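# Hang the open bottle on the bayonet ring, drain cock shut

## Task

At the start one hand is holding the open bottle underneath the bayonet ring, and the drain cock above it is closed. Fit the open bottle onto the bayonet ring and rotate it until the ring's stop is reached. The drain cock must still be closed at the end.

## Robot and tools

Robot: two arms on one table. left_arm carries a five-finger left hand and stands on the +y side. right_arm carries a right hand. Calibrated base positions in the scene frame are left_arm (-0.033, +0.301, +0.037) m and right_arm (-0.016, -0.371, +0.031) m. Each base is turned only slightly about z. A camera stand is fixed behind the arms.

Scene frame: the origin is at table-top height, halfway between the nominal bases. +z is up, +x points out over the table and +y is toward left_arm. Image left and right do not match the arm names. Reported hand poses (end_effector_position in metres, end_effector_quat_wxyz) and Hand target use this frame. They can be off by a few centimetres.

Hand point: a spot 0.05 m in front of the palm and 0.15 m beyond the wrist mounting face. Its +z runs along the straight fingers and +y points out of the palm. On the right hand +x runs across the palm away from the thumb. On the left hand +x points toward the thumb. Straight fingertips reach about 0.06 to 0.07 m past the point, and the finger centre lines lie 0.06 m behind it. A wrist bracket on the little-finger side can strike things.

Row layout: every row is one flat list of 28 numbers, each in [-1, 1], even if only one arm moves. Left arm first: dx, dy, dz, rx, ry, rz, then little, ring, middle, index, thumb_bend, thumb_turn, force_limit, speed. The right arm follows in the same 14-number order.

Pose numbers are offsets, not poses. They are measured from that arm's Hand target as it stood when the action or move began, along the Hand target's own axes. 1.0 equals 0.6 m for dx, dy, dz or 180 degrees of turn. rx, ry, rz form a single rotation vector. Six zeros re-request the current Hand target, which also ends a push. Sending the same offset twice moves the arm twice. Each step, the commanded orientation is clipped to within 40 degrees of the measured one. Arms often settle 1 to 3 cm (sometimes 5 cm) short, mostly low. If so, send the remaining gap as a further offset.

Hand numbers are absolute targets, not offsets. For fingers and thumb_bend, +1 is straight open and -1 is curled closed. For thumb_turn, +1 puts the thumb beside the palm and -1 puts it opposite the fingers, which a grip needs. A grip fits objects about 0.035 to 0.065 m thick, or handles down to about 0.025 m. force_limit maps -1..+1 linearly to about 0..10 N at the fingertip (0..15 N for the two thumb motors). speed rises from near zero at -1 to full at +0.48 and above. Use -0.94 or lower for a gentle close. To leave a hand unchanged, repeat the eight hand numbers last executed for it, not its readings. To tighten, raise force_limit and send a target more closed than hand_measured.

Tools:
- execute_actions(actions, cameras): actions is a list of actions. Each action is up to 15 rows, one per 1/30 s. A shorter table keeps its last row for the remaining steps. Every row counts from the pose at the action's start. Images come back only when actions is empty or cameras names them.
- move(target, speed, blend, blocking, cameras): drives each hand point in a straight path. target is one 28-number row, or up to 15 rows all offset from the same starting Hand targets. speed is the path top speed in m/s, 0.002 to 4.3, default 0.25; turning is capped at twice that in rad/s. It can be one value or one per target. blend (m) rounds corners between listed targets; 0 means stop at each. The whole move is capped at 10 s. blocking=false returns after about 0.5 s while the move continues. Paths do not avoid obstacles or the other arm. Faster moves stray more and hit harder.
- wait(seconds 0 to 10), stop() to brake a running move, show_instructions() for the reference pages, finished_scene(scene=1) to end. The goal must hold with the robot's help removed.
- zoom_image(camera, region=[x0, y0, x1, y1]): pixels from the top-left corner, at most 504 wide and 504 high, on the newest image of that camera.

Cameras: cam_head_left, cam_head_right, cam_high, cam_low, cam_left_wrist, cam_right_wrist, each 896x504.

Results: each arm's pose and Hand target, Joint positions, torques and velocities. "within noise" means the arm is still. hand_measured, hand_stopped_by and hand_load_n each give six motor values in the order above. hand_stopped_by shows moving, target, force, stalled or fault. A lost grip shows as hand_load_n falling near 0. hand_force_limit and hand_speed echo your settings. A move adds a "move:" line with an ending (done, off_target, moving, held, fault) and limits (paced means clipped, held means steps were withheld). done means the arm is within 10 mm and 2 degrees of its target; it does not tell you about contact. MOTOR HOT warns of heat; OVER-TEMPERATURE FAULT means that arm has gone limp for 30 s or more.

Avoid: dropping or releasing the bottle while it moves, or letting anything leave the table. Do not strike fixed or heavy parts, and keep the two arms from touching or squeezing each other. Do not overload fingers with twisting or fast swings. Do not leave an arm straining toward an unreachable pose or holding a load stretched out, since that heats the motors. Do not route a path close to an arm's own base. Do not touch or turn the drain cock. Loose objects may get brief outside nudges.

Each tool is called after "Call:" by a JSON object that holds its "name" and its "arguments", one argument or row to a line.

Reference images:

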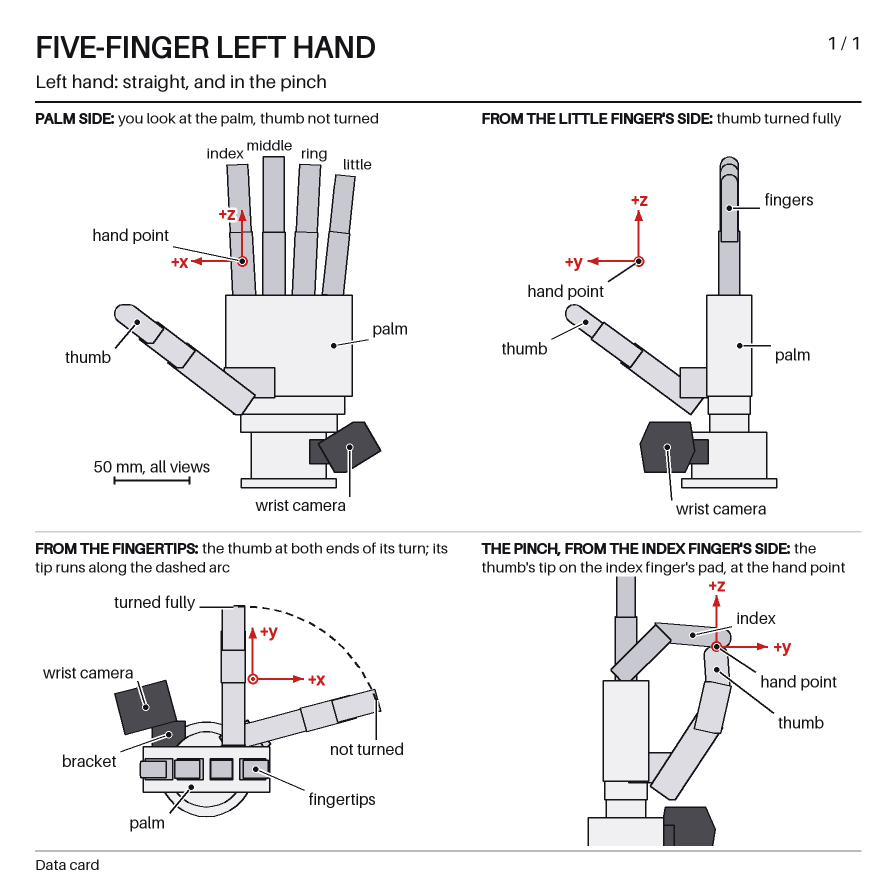

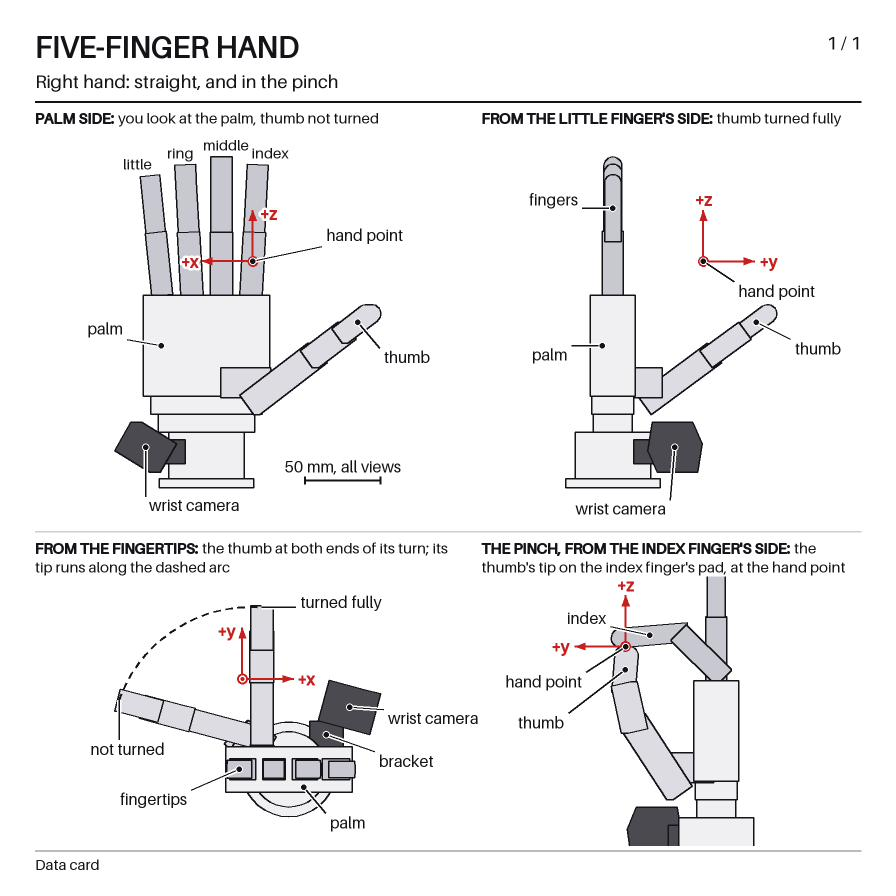

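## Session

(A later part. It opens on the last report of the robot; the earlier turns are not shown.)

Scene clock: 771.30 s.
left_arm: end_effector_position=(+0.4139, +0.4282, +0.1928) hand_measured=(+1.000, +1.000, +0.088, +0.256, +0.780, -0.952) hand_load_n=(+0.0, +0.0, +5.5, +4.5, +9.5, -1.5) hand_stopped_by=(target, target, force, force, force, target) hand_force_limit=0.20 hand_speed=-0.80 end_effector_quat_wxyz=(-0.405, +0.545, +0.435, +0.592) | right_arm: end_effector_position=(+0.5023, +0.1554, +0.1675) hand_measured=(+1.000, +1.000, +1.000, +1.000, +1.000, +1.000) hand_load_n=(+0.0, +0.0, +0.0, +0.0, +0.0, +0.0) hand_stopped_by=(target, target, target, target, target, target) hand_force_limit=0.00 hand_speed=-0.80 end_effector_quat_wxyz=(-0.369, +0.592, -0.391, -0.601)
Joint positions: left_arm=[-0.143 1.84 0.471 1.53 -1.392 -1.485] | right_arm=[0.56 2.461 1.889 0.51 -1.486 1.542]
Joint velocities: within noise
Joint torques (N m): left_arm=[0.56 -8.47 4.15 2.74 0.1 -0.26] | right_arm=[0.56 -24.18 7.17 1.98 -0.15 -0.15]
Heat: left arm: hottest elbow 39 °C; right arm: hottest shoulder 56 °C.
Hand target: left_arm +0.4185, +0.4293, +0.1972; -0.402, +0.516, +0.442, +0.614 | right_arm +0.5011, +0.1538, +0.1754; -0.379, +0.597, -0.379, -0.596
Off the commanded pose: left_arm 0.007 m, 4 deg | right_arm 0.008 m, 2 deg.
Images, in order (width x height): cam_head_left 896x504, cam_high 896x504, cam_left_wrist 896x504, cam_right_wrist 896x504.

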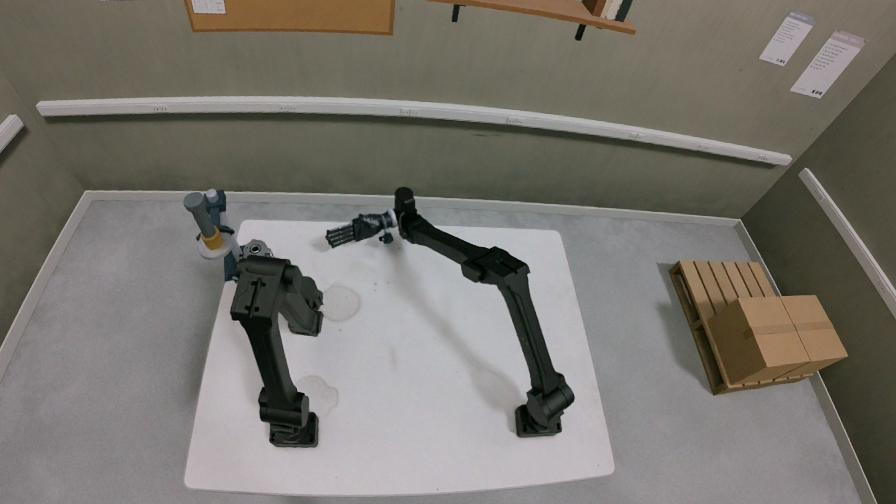

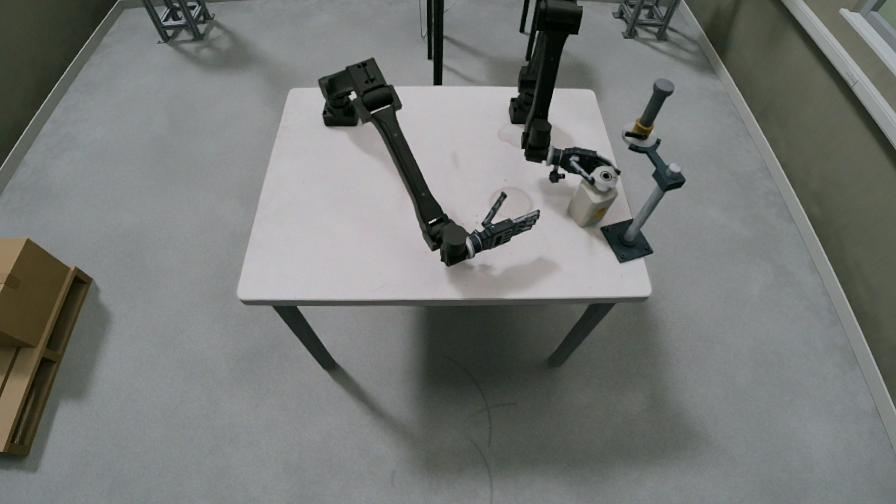

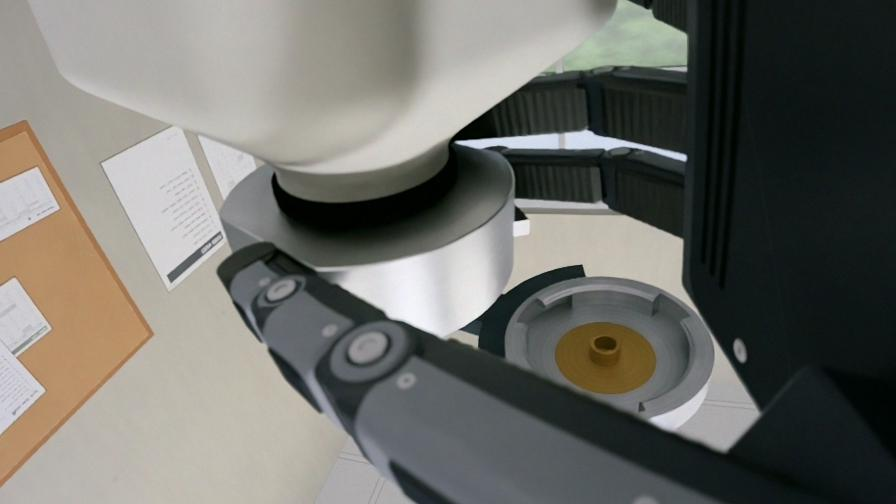

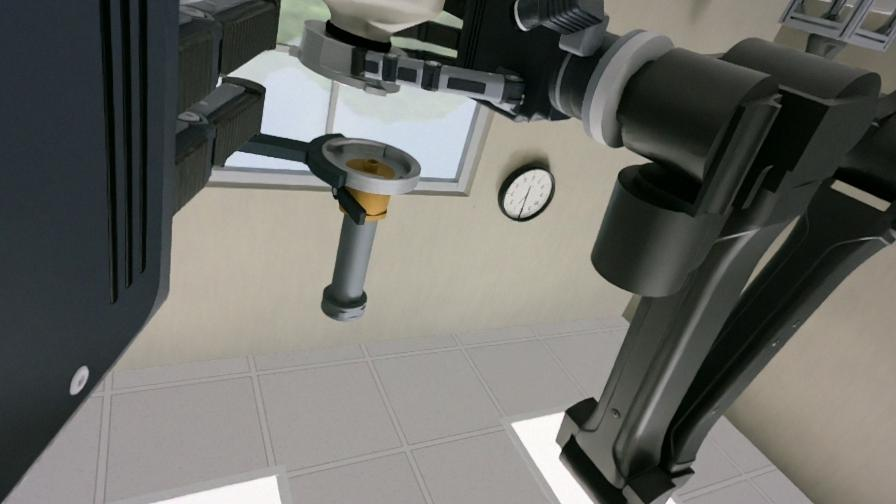

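Call:
{"name": "zoom_image", "arguments": {
  "camera": "cam_high",
  "region": [500, 60, 720, 280]
}}

Call:
{"name": "execute_actions", "arguments": {
  "actions": [],
  "cameras": ["cam_low", "cam_head_right"]
}}

Scaled by 2.291 from the camera's 896x504 image, which has a finer 1280x720 frame.

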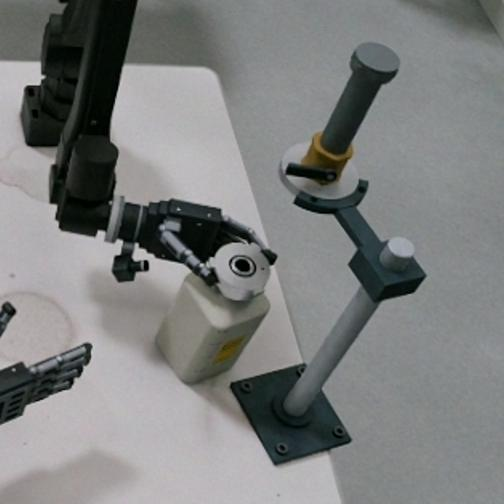

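Scene clock: 774.10 s.
left_arm: end_effector_position=(+0.4139, +0.4282, +0.1928) hand_measured=(+1.000, +1.000, +0.088, +0.256, +0.780, -0.952) hand_load_n=(+0.0, +0.0, +5.5, +4.5, +9.5, -1.5) hand_stopped_by=(target, target, force, force, force, target) hand_force_limit=0.20 hand_speed=-0.80 end_effector_quat_wxyz=(-0.405, +0.545, +0.435, +0.592) | right_arm: end_effector_position=(+0.5023, +0.1554, +0.1675) hand_measured=(+1.000, +1.000, +1.000, +1.000, +1.000, +1.000) hand_load_n=(+0.0, +0.0, +0.0, +0.0, +0.0, +0.0) hand_stopped_by=(target, target, target, target, target, target) hand_force_limit=0.00 hand_speed=-0.80 end_effector_quat_wxyz=(-0.369, +0.592, -0.391, -0.601)
Joint positions: left_arm=[-0.143 1.84 0.471 1.53 -1.392 -1.485] | right_arm=[0.56 2.461 1.889 0.51 -1.486 1.542]
Joint velocities: within noise
Joint torques (N m): left_arm=[0.62 -8.47 4.15 2.74 0.1 -0.26] | right_arm=[0.62 -24.35 7.24 2.07 -0.14 -0.16]
Heat: left arm: hottest elbow 39 °C; right arm: hottest shoulder 56 °C.
Hand target: left_arm +0.4185, +0.4293, +0.1972; -0.402, +0.516, +0.442, +0.614 | right_arm +0.5011, +0.1538, +0.1754; -0.379, +0.597, -0.379, -0.596
Off the commanded pose: left_arm 0.007 m, 4 deg | right_arm 0.008 m, 2 deg.
Images, in order (width x height): cam_head_right 896x504, cam_low 896x504.

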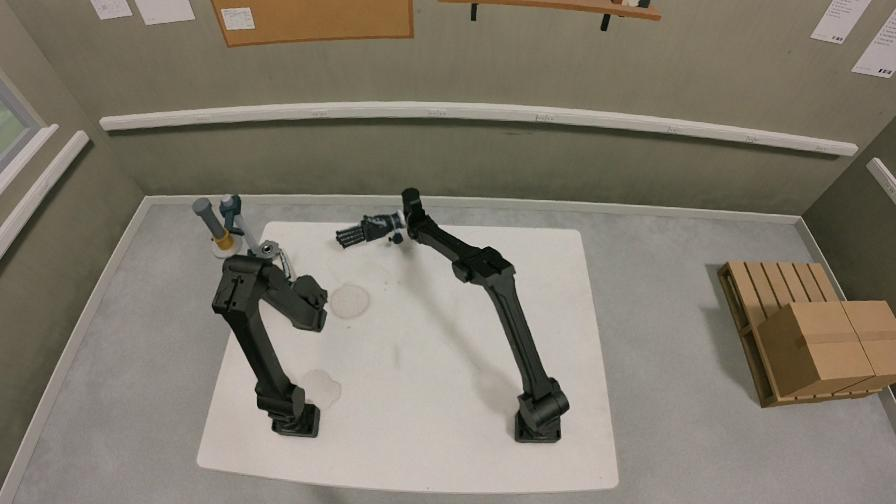

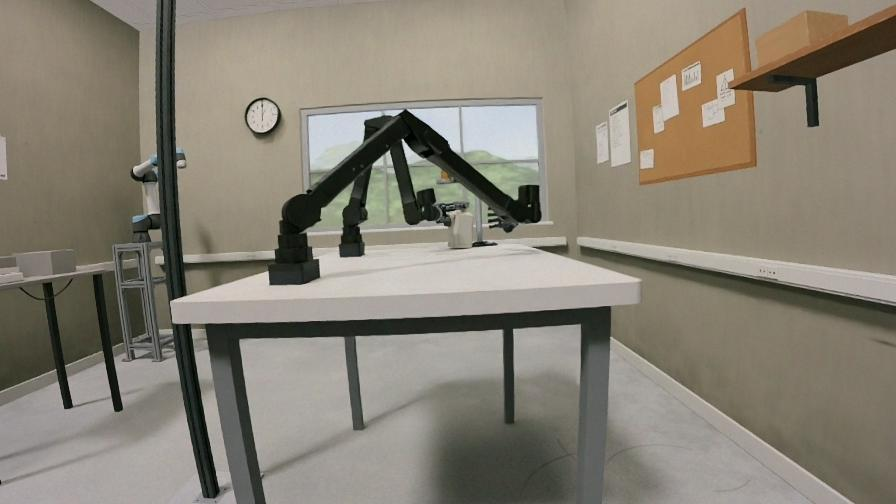

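Call:
{"name": "zoom_image", "arguments": {
  "camera": "cam_low",
  "region": [400, 170, 560, 270]
}}

Scaled by 3.150 from the camera's 896x504 image, which has a finer 1280x720 frame.

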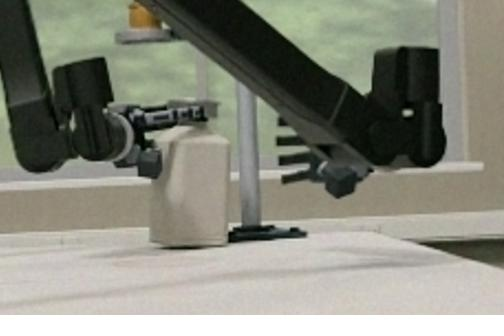

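Call:
{"name": "move", "arguments": {
  "target": [-0.0098,-0.0016,-0.00095,0,0,0,1.0,1.0,-0.1,0.05,0.774,-0.952,0.20,-0.80,0,0,0,0,0,0,1,1,1,1,1,1,0.0,-0.80],
  "speed": 0.03
}}

Call:
{"name": "move", "arguments": {
  "target": [-0.0098,-0.0016,-0.00095,0,0,0,1.0,1.0,-0.1,0.05,0.774,-0.952,0.20,-0.80,0,0,0,0,0,0,1,1,1,1,1,1,0.0,-0.80],
  "speed": 0.03,
  "cameras": ["cam_low","cam_right_wrist","cam_left_wrist"]
}}

Scene clock: 788.50 s.
left_arm: end_effector_position=(+0.4127, +0.4286, +0.1908) hand_measured=(+1.000, +1.000, +0.088, +0.256, +0.780, -0.952) hand_load_n=(+0.0, +0.0, +5.5, +5.0, +9.5, -0.5) hand_stopped_by=(target, target, force, force, force, target) hand_force_limit=0.20 hand_speed=-0.80 end_effector_quat_wxyz=(-0.399, +0.540, +0.441, +0.595) | right_arm: end_effector_position=(+0.5023, +0.1554, +0.1675) hand_measured=(+1.000, +1.000, +1.000, +1.000, +1.000, +1.000) hand_load_n=(+0.0, +0.0, +0.0, +0.0, +0.0, +0.0) hand_stopped_by=(target, target, target, target, target, target) hand_force_limit=0.00 hand_speed=-0.80 end_effector_quat_wxyz=(-0.369, +0.592, -0.391, -0.601)
Joint positions: left_arm=[-0.143 1.851 0.471 1.535 -1.394 -1.512] | right_arm=[0.56 2.461 1.889 0.51 -1.486 1.542]
Joint torques (N m): left_arm=[0.5 -8.06 4.1 2.52 0.08 -0.14] | right_arm=[0.62 -24.47 7.16 2.03 -0.16 -0.15]
Heat: left arm: hottest elbow 39 °C; right arm: hottest shoulder 56 °C.
Hand target: left_arm +0.4182, +0.4293, +0.1913; -0.402, +0.516, +0.442, +0.614 | right_arm +0.5011, +0.1538, +0.1754; -0.379, +0.597, -0.379, -0.596
Off the commanded pose: left_arm 0.006 m, 4 deg | right_arm 0.008 m, 2 deg.
joint sent to its limit (left arm) — joint 4 (wrist pitch), upper limit. The joint targets are off in orientation, not in position.
move: off_target (left_arm)

Scene clock: 789.53 s.
left_arm: end_effector_position=(+0.4133, +0.4287, +0.1879) hand_measured=(+1.000, +1.000, +0.088, +0.256, +0.780, -0.952) hand_load_n=(+0.0, +0.0, +4.0, +5.0, +9.0, -1.0) hand_stopped_by=(target, target, force, force, force, target) hand_force_limit=0.20 hand_speed=-0.80 end_effector_quat_wxyz=(-0.396, +0.538, +0.445, +0.597) | right_arm: end_effector_position=(+0.5023, +0.1554, +0.1675) hand_measured=(+1.000, +1.000, +1.000, +1.000, +1.000, +1.000) hand_load_n=(+0.0, +0.0, +0.0, +0.0, +0.0, -0.5) hand_stopped_by=(target, target, target, target, target, target) hand_force_limit=0.00 hand_speed=-0.80 end_effector_quat_wxyz=(-0.369, +0.592, -0.391, -0.601)
Joint positions: left_arm=[-0.143 1.863 0.475 1.538 -1.394 -1.53] | right_arm=[0.56 2.461 1.889 0.51 -1.486 1.542]
Joint torques (N m): left_arm=[0.56 -7.88 3.82 2.43 0.06 -0.13] | right_arm=[0.26 -23.94 7.24 1.95 -0.13 -0.16]
Heat: left arm: hottest elbow 39 °C; right arm: hottest shoulder 56 °C.
Hand target: left_arm +0.4181, +0.4292, +0.1853; -0.402, +0.516, +0.442, +0.614 | right_arm +0.5011, +0.1538, +0.1754; -0.379, +0.597, -0.379, -0.596
Off the commanded pose: left_arm 0.005 m, 3 deg | right_arm 0.008 m, 2 deg.
joint sent to its limit (left arm) — joint 4 (wrist pitch), upper limit. The joint targets are off in orientation, not in position.
move: off_target (left_arm)
Images, in order (width x height): cam_low 896x504, cam_left_wrist 896x504, cam_right_wrist 896x504.

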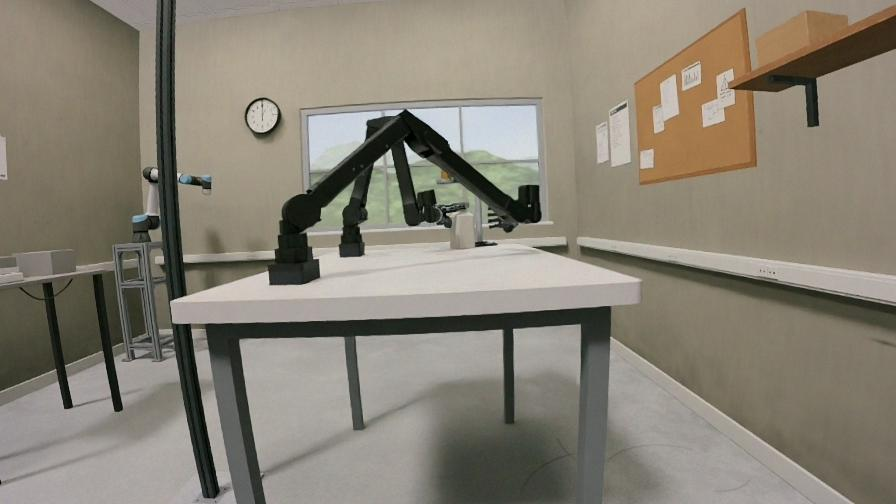

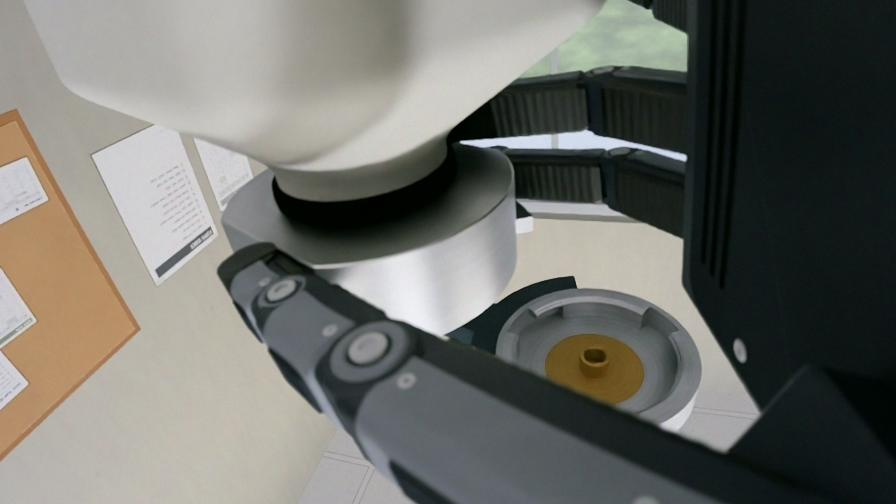

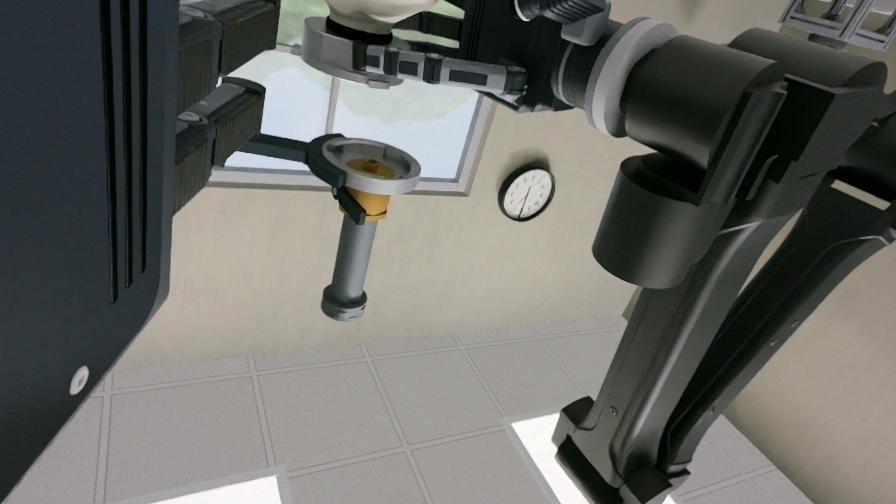

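Call:
{"name": "zoom_image", "arguments": {
  "camera": "cam_low",
  "region": [400, 170, 560, 270]
}}

Call:
{"name": "move", "arguments": {
  "target": [-0.0098,-0.0016,-0.00095,0,0,0,1.0,1.0,-0.1,0.05,0.774,-0.952,0.20,-0.80,0,0,0,0,0,0,1,1,1,1,1,1,0.0,-0.80],
  "speed": 0.03,
  "cameras": ["cam_low","cam_right_wrist","cam_high"]
}}

Call:
{"name": "zoom_image", "arguments": {
  "camera": "cam_low",
  "region": [400, 170, 560, 270]
}}

Scaled by 3.150 from the camera's 896x504 image, which has a finer 1280x720 frame.

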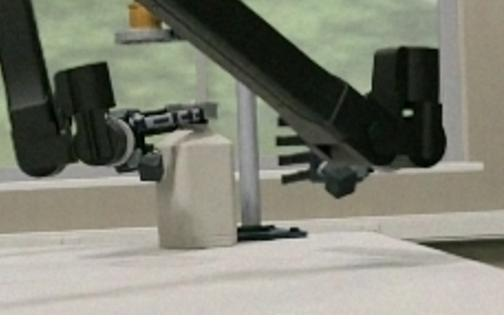

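Scene clock: 799.87 s.
left_arm: end_effector_position=(+0.4139, +0.4287, +0.1875) hand_measured=(+1.000, +1.000, +0.088, +0.256, +0.780, -0.952) hand_load_n=(+0.0, +0.0, +4.5, +4.0, +9.5, -2.5) hand_stopped_by=(target, target, force, force, force, target) hand_force_limit=0.20 hand_speed=-0.80 end_effector_quat_wxyz=(-0.390, +0.533, +0.450, +0.601) | right_arm: end_effector_position=(+0.5023, +0.1554, +0.1675) hand_measured=(+1.000, +1.000, +1.000, +1.000, +1.000, +1.000) hand_load_n=(+0.0, +0.0, +0.0, +0.0, +0.0, +0.0) hand_stopped_by=(target, target, target, target, target, target) hand_force_limit=0.00 hand_speed=-0.80 end_effector_quat_wxyz=(-0.369, +0.592, -0.391, -0.601)
Joint positions: left_arm=[-0.143 1.872 0.479 1.544 -1.395 -1.546] | right_arm=[0.56 2.461 1.889 0.51 -1.486 1.542]
Joint torques (N m): left_arm=[0.44 -7.3 3.49 2.17 0.03 -0.12] | right_arm=[0.21 -24.12 7.17 1.94 -0.16 -0.15]
Heat: left arm: hottest elbow 39 °C; right arm: hottest shoulder 56 °C.
Hand target: left_arm +0.4178, +0.4292, +0.1794; -0.402, +0.516, +0.442, +0.614 | right_arm +0.5011, +0.1538, +0.1754; -0.379, +0.597, -0.379, -0.596
Off the commanded pose: left_arm 0.009 m, 3 deg | right_arm 0.008 m, 2 deg.
joint sent to its limit (left arm) — joint 4 (wrist pitch), upper limit. The joint targets are off in orientation, not in position.
move: off_target (left_arm)
Images, in order (width x height): cam_high 896x504, cam_low 896x504, cam_right_wrist 896x504.

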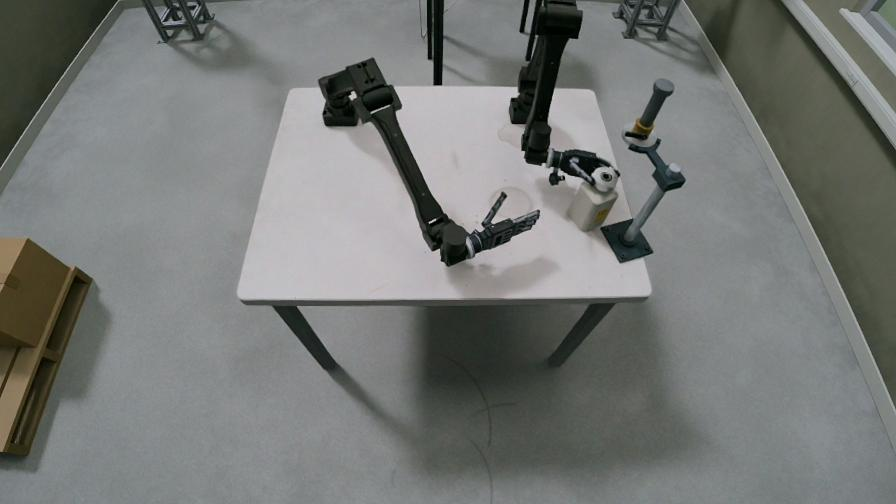

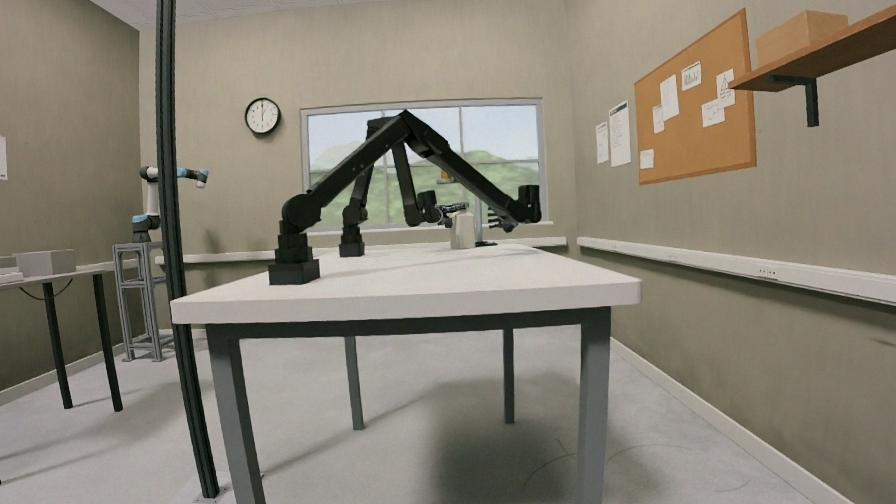

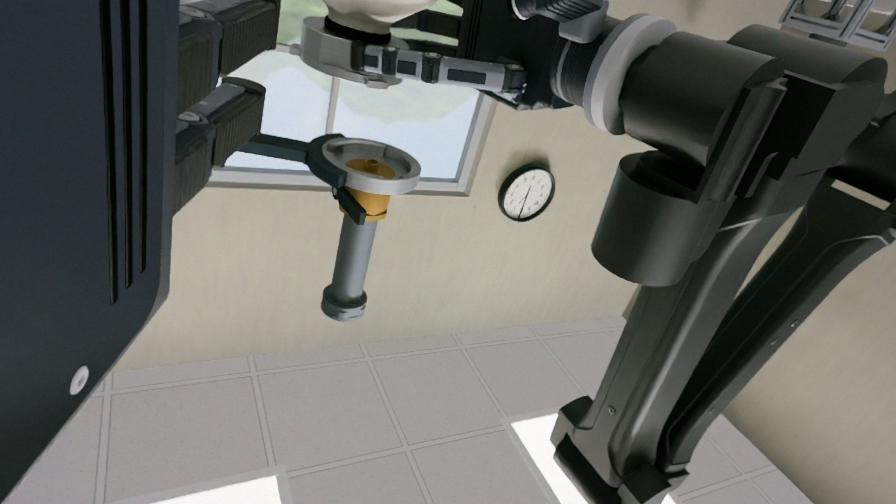

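Scaled by 3.150 from the camera's 896x504 image, which has a finer 1280x720 frame.

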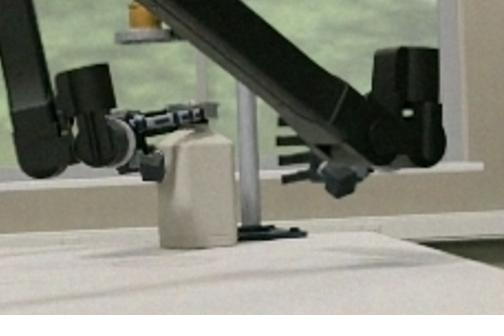

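Call:
{"name": "execute_actions", "arguments": {
  "actions": [
    [[0,0,0,0,0,0,1.0,1.0,-0.1,0.05,0.88,-0.952,0.20,-0.80,0,0,0,0,0,0,1,1,1,1,1,1,0.0,-0.80]],
    [[0,0,0,0,0,0,1.0,1.0,0.3,0.45,1.0,-0.952,0.20,-0.80,0,0,0,0,0,0,1,1,1,1,1,1,0.0,-0.80]]
  ],
  "cameras": ["cam_left_wrist","cam_right_wrist"]
}}

Scene clock: 844.73 s.
left_arm: end_effector_position=(+0.4137, +0.4289, +0.1841) hand_measured=(+1.000, +1.000, +0.300, +0.450, +1.000, -0.952) hand_load_n=(+0.0, +0.0, +0.0, +0.0, +0.0, -0.5) hand_stopped_by=(target, target, target, target, target, target) hand_force_limit=0.20 hand_speed=-0.80 end_effector_quat_wxyz=(-0.391, +0.534, +0.450, +0.600) | right_arm: end_effector_position=(+0.5023, +0.1554, +0.1675) hand_measured=(+1.000, +1.000, +1.000, +1.000, +1.000, +1.000) hand_load_n=(+0.0, +0.0, +0.0, +0.0, +0.0, +0.0) hand_stopped_by=(target, target, target, target, target, target) hand_force_limit=0.00 hand_speed=-0.80 end_effector_quat_wxyz=(-0.369, +0.592, -0.391, -0.601)
Joint positions: left_arm=[-0.143 1.881 0.479 1.544 -1.396 -1.552] | right_arm=[0.56 2.461 1.889 0.51 -1.486 1.542]
Joint torques (N m): left_arm=[0.44 -8 3.48 2.17 0.04 -0.07] | right_arm=[0.73 -24.23 7.16 2 -0.13 -0.16]
Heat: left arm: hottest elbow 38 °C; right arm: hottest shoulder 57 °C.
Hand target: left_arm +0.4178, +0.4292, +0.1794; -0.402, +0.516, +0.442, +0.614 | right_arm +0.5011, +0.1538, +0.1754; -0.379, +0.597, -0.379, -0.596
Off the commanded pose: left_arm 0.006 m, 3 deg | right_arm 0.008 m, 2 deg.
joint sent to its limit (left arm) — joint 4 (wrist pitch), upper limit. The joint targets are off in orientation, not in position.
Images, in order (width x height): cam_left_wrist 896x504, cam_right_wrist 896x504.

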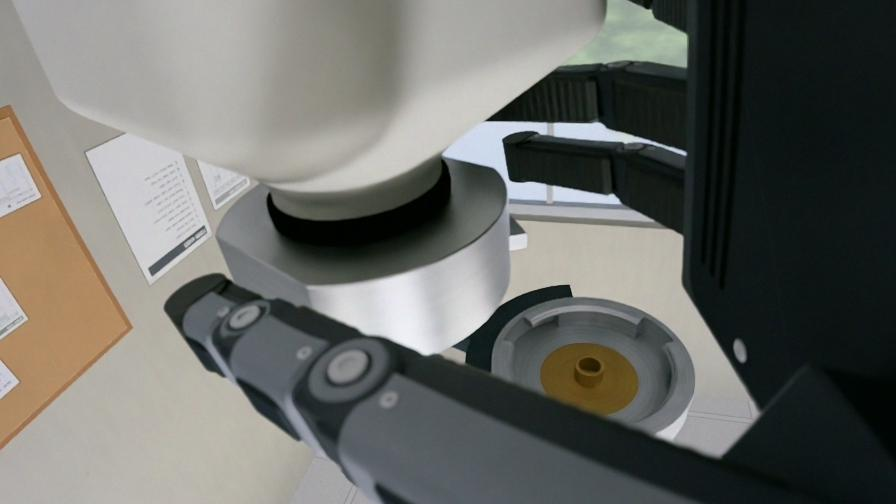

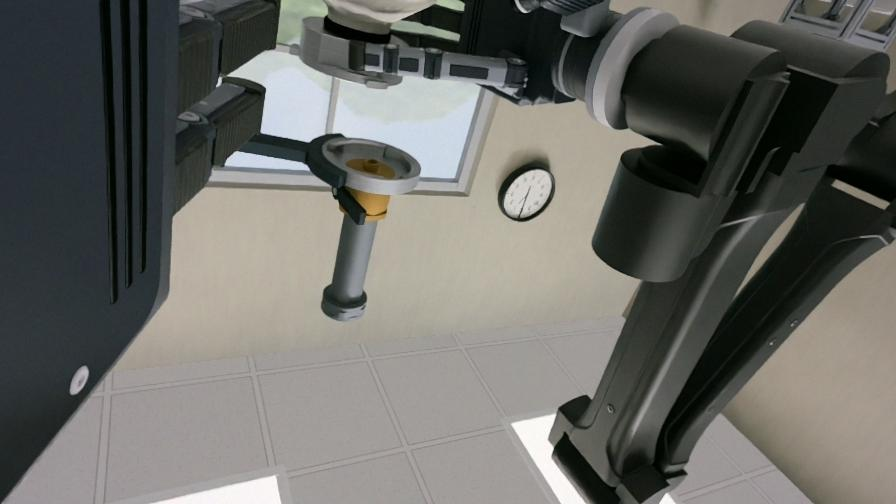

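Call:
{"name": "zoom_image", "arguments": {
  "camera": "cam_left_wrist",
  "region": [150, 130, 550, 400]
}}

Call:
{"name": "zoom_image", "arguments": {
  "camera": "cam_right_wrist",
  "region": [250, 0, 550, 170]
}}

Scaled by 1.260 from the camera's 896x504 image, which has a finer 1280x720 frame.

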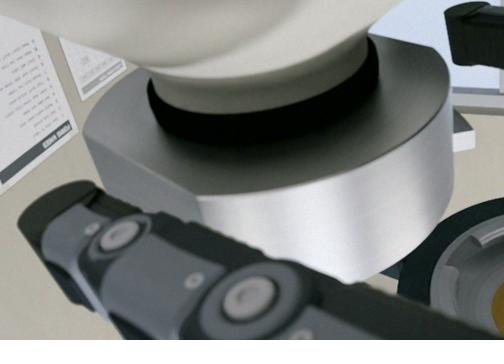

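Scaled by 1.680 from the camera's 896x504 image, which has a finer 1280x720 frame.

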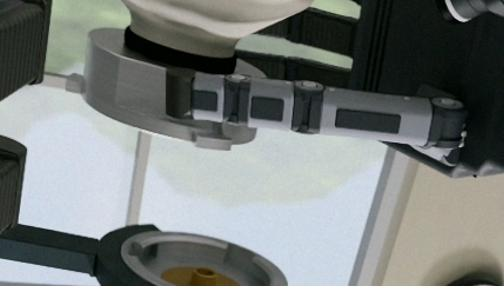

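Call:
{"name": "move", "arguments": {
  "target": [-0.0100,-0.0016,0.0016,-0.0441,-0.0413,0.0016,1.0,1.0,1.0,0.6,1.0,-0.952,0.20,-0.60,0,0,0,0,0,0,1,1,1,1,1,1,0.0,-0.80],
  "speed": 0.05,
  "cameras": ["cam_right_wrist","cam_left_wrist"]
}}

Call:
{"name": "zoom_image", "arguments": {
  "camera": "cam_right_wrist",
  "region": [250, 0, 550, 170]
}}

Scene clock: 899.33 s.
left_arm: end_effector_position=(+0.4204, +0.4274, +0.1725) hand_measured=(+1.000, +1.000, +1.000, +0.600, +1.000, -0.952) hand_load_n=(+0.0, +0.5, +0.0, +0.0, +0.0, +0.0) hand_stopped_by=(target, target, target, target, target, target) hand_force_limit=0.20 hand_speed=-0.60 end_effector_quat_wxyz=(-0.337, +0.582, +0.420, +0.609) | right_arm: end_effector_position=(+0.5023, +0.1554, +0.1675) hand_measured=(+1.000, +1.000, +1.000, +1.000, +1.000, +1.000) hand_load_n=(-0.5, +0.0, +0.0, +0.0, +0.0, +0.0) hand_stopped_by=(target, target, target, target, target, target) hand_force_limit=0.00 hand_speed=-0.80 end_effector_quat_wxyz=(-0.369, +0.592, -0.391, -0.601)
Joint positions: left_arm=[-0.105 1.794 0.421 1.286 -1.212 -1.773] | right_arm=[0.56 2.461 1.889 0.51 -1.486 1.542]
Joint torques (N m): left_arm=[0.91 -9.82 2.36 1.36 0.11 -0.11] | right_arm=[0.21 -24.23 7.13 1.98 -0.12 -0.18]
Heat: left arm: hottest elbow 38 °C; right arm: hottest shoulder 58 °C.
Hand target: left_arm +0.4180, +0.4305, +0.1734; -0.338, +0.582, +0.422, +0.607 | right_arm +0.5011, +0.1538, +0.1754; -0.379, +0.597, -0.379, -0.596
Off the commanded pose: left_arm 0.004 m, 0 deg | right_arm 0.008 m, 2 deg.
move: done
Images, in order (width x height): cam_left_wrist 896x504, cam_right_wrist 896x504.

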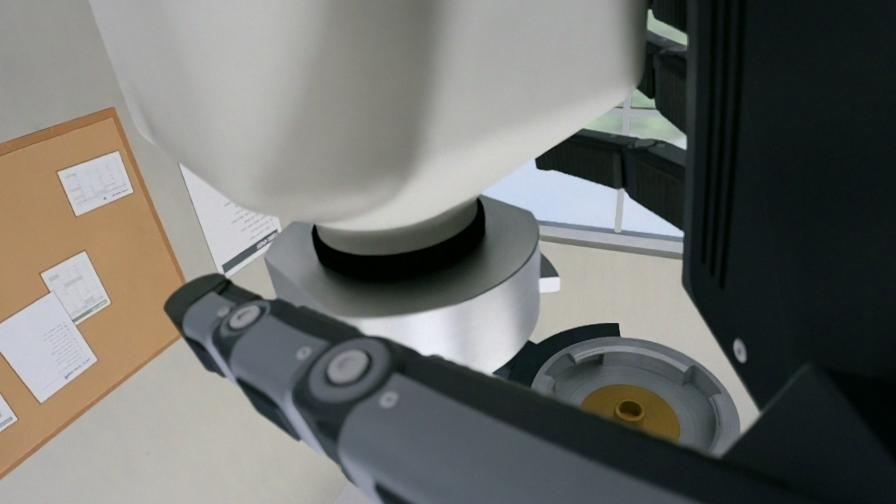

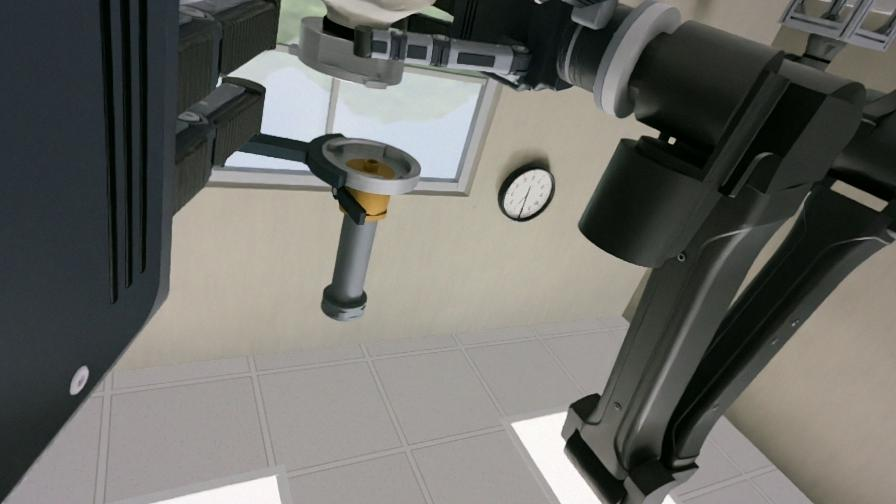

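Scaled by 1.680 from the camera's 896x504 image, which has a finer 1280x720 frame.

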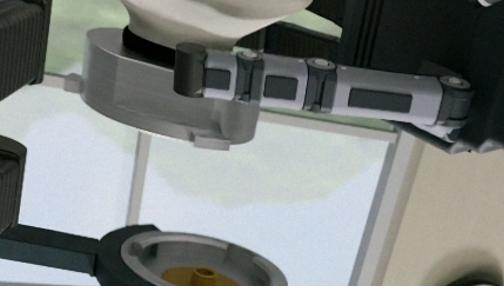

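Call:
{"name": "move", "arguments": {
  "target": [0.0180,-0.0098,-0.0006,0,0,0,1.0,1.0,1.0,0.6,1.0,-0.952,0.20,-0.60,0,0,0,0,0,0,1,1,1,1,1,1,0.0,-0.80],
  "speed": 0.05,
  "cameras": ["cam_right_wrist","cam_left_wrist"]
}}

Call:
{"name": "zoom_image", "arguments": {
  "camera": "cam_right_wrist",
  "region": [270, 0, 470, 113]
}}

Call:
{"name": "zoom_image", "arguments": {
  "camera": "cam_left_wrist",
  "region": [150, 130, 550, 400]
}}

Scene clock: 922.17 s.
left_arm: end_effector_position=(+0.4142, +0.4303, +0.1840) hand_measured=(+1.000, +1.000, +1.000, +0.600, +1.000, -0.952) hand_load_n=(+0.0, +0.0, +0.0, +0.0, -0.5, +0.0) hand_stopped_by=(target, target, target, target, target, target) hand_force_limit=0.20 hand_speed=-0.60 end_effector_quat_wxyz=(-0.336, +0.581, +0.421, +0.610) | right_arm: end_effector_position=(+0.5023, +0.1554, +0.1675) hand_measured=(+1.000, +1.000, +1.000, +1.000, +1.000, +1.000) hand_load_n=(+0.0, +0.0, +0.0, +0.0, +0.0, +0.0) hand_stopped_by=(target, target, target, target, target, target) hand_force_limit=0.00 hand_speed=-0.80 end_effector_quat_wxyz=(-0.369, +0.592, -0.391, -0.601)
Joint positions: left_arm=[-0.097 1.74 0.402 1.255 -1.204 -1.773] | right_arm=[0.56 2.461 1.889 0.51 -1.486 1.542]
Joint torques (N m): left_arm=[0.91 -9.29 2.62 1.33 0.11 -0.09] | right_arm=[0.32 -24.7 7.24 1.94 -0.18 -0.17]
Heat: left arm: hottest elbow 37 °C; right arm: hottest shoulder 58 °C.
Hand target: left_arm +0.4116, +0.4335, +0.1835; -0.337, +0.582, +0.422, +0.607 | right_arm +0.5011, +0.1538, +0.1754; -0.379, +0.597, -0.379, -0.596
Off the commanded pose: left_arm 0.004 m, 0 deg | right_arm 0.008 m, 2 deg.
move: done
Images, in order (width x height): cam_left_wrist 896x504, cam_right_wrist 896x504.

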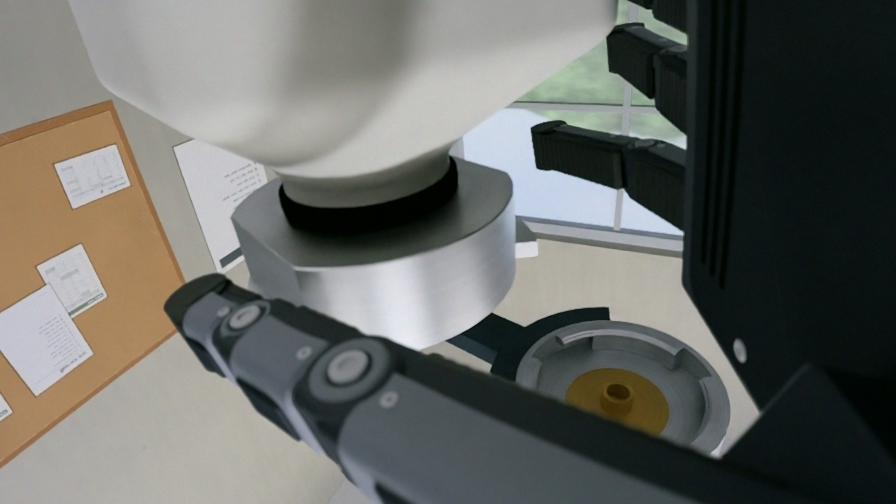

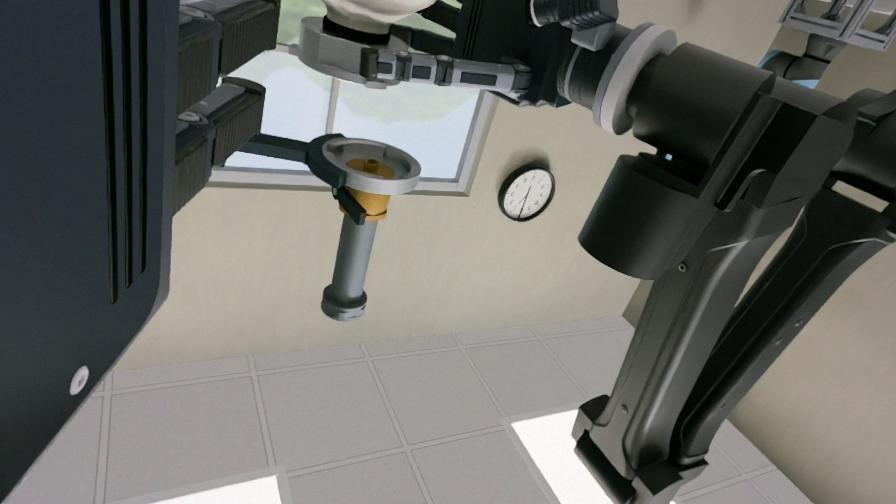

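Scaled by 2.520 from the camera's 896x504 image, which has a finer 1280x720 frame.

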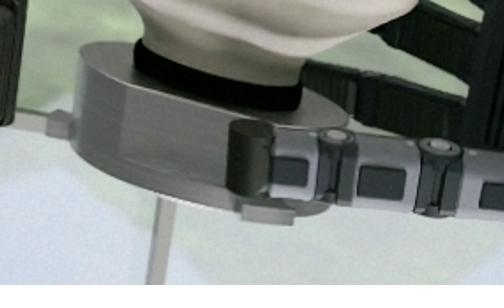

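Scaled by 1.260 from the camera's 896x504 image, which has a finer 1280x720 frame.

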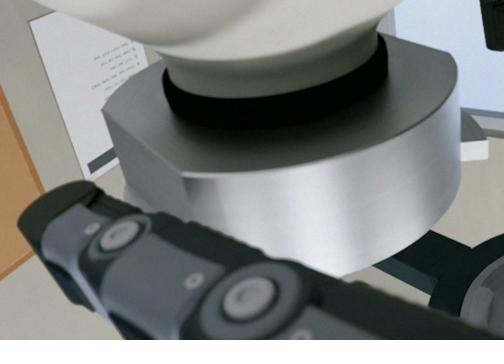

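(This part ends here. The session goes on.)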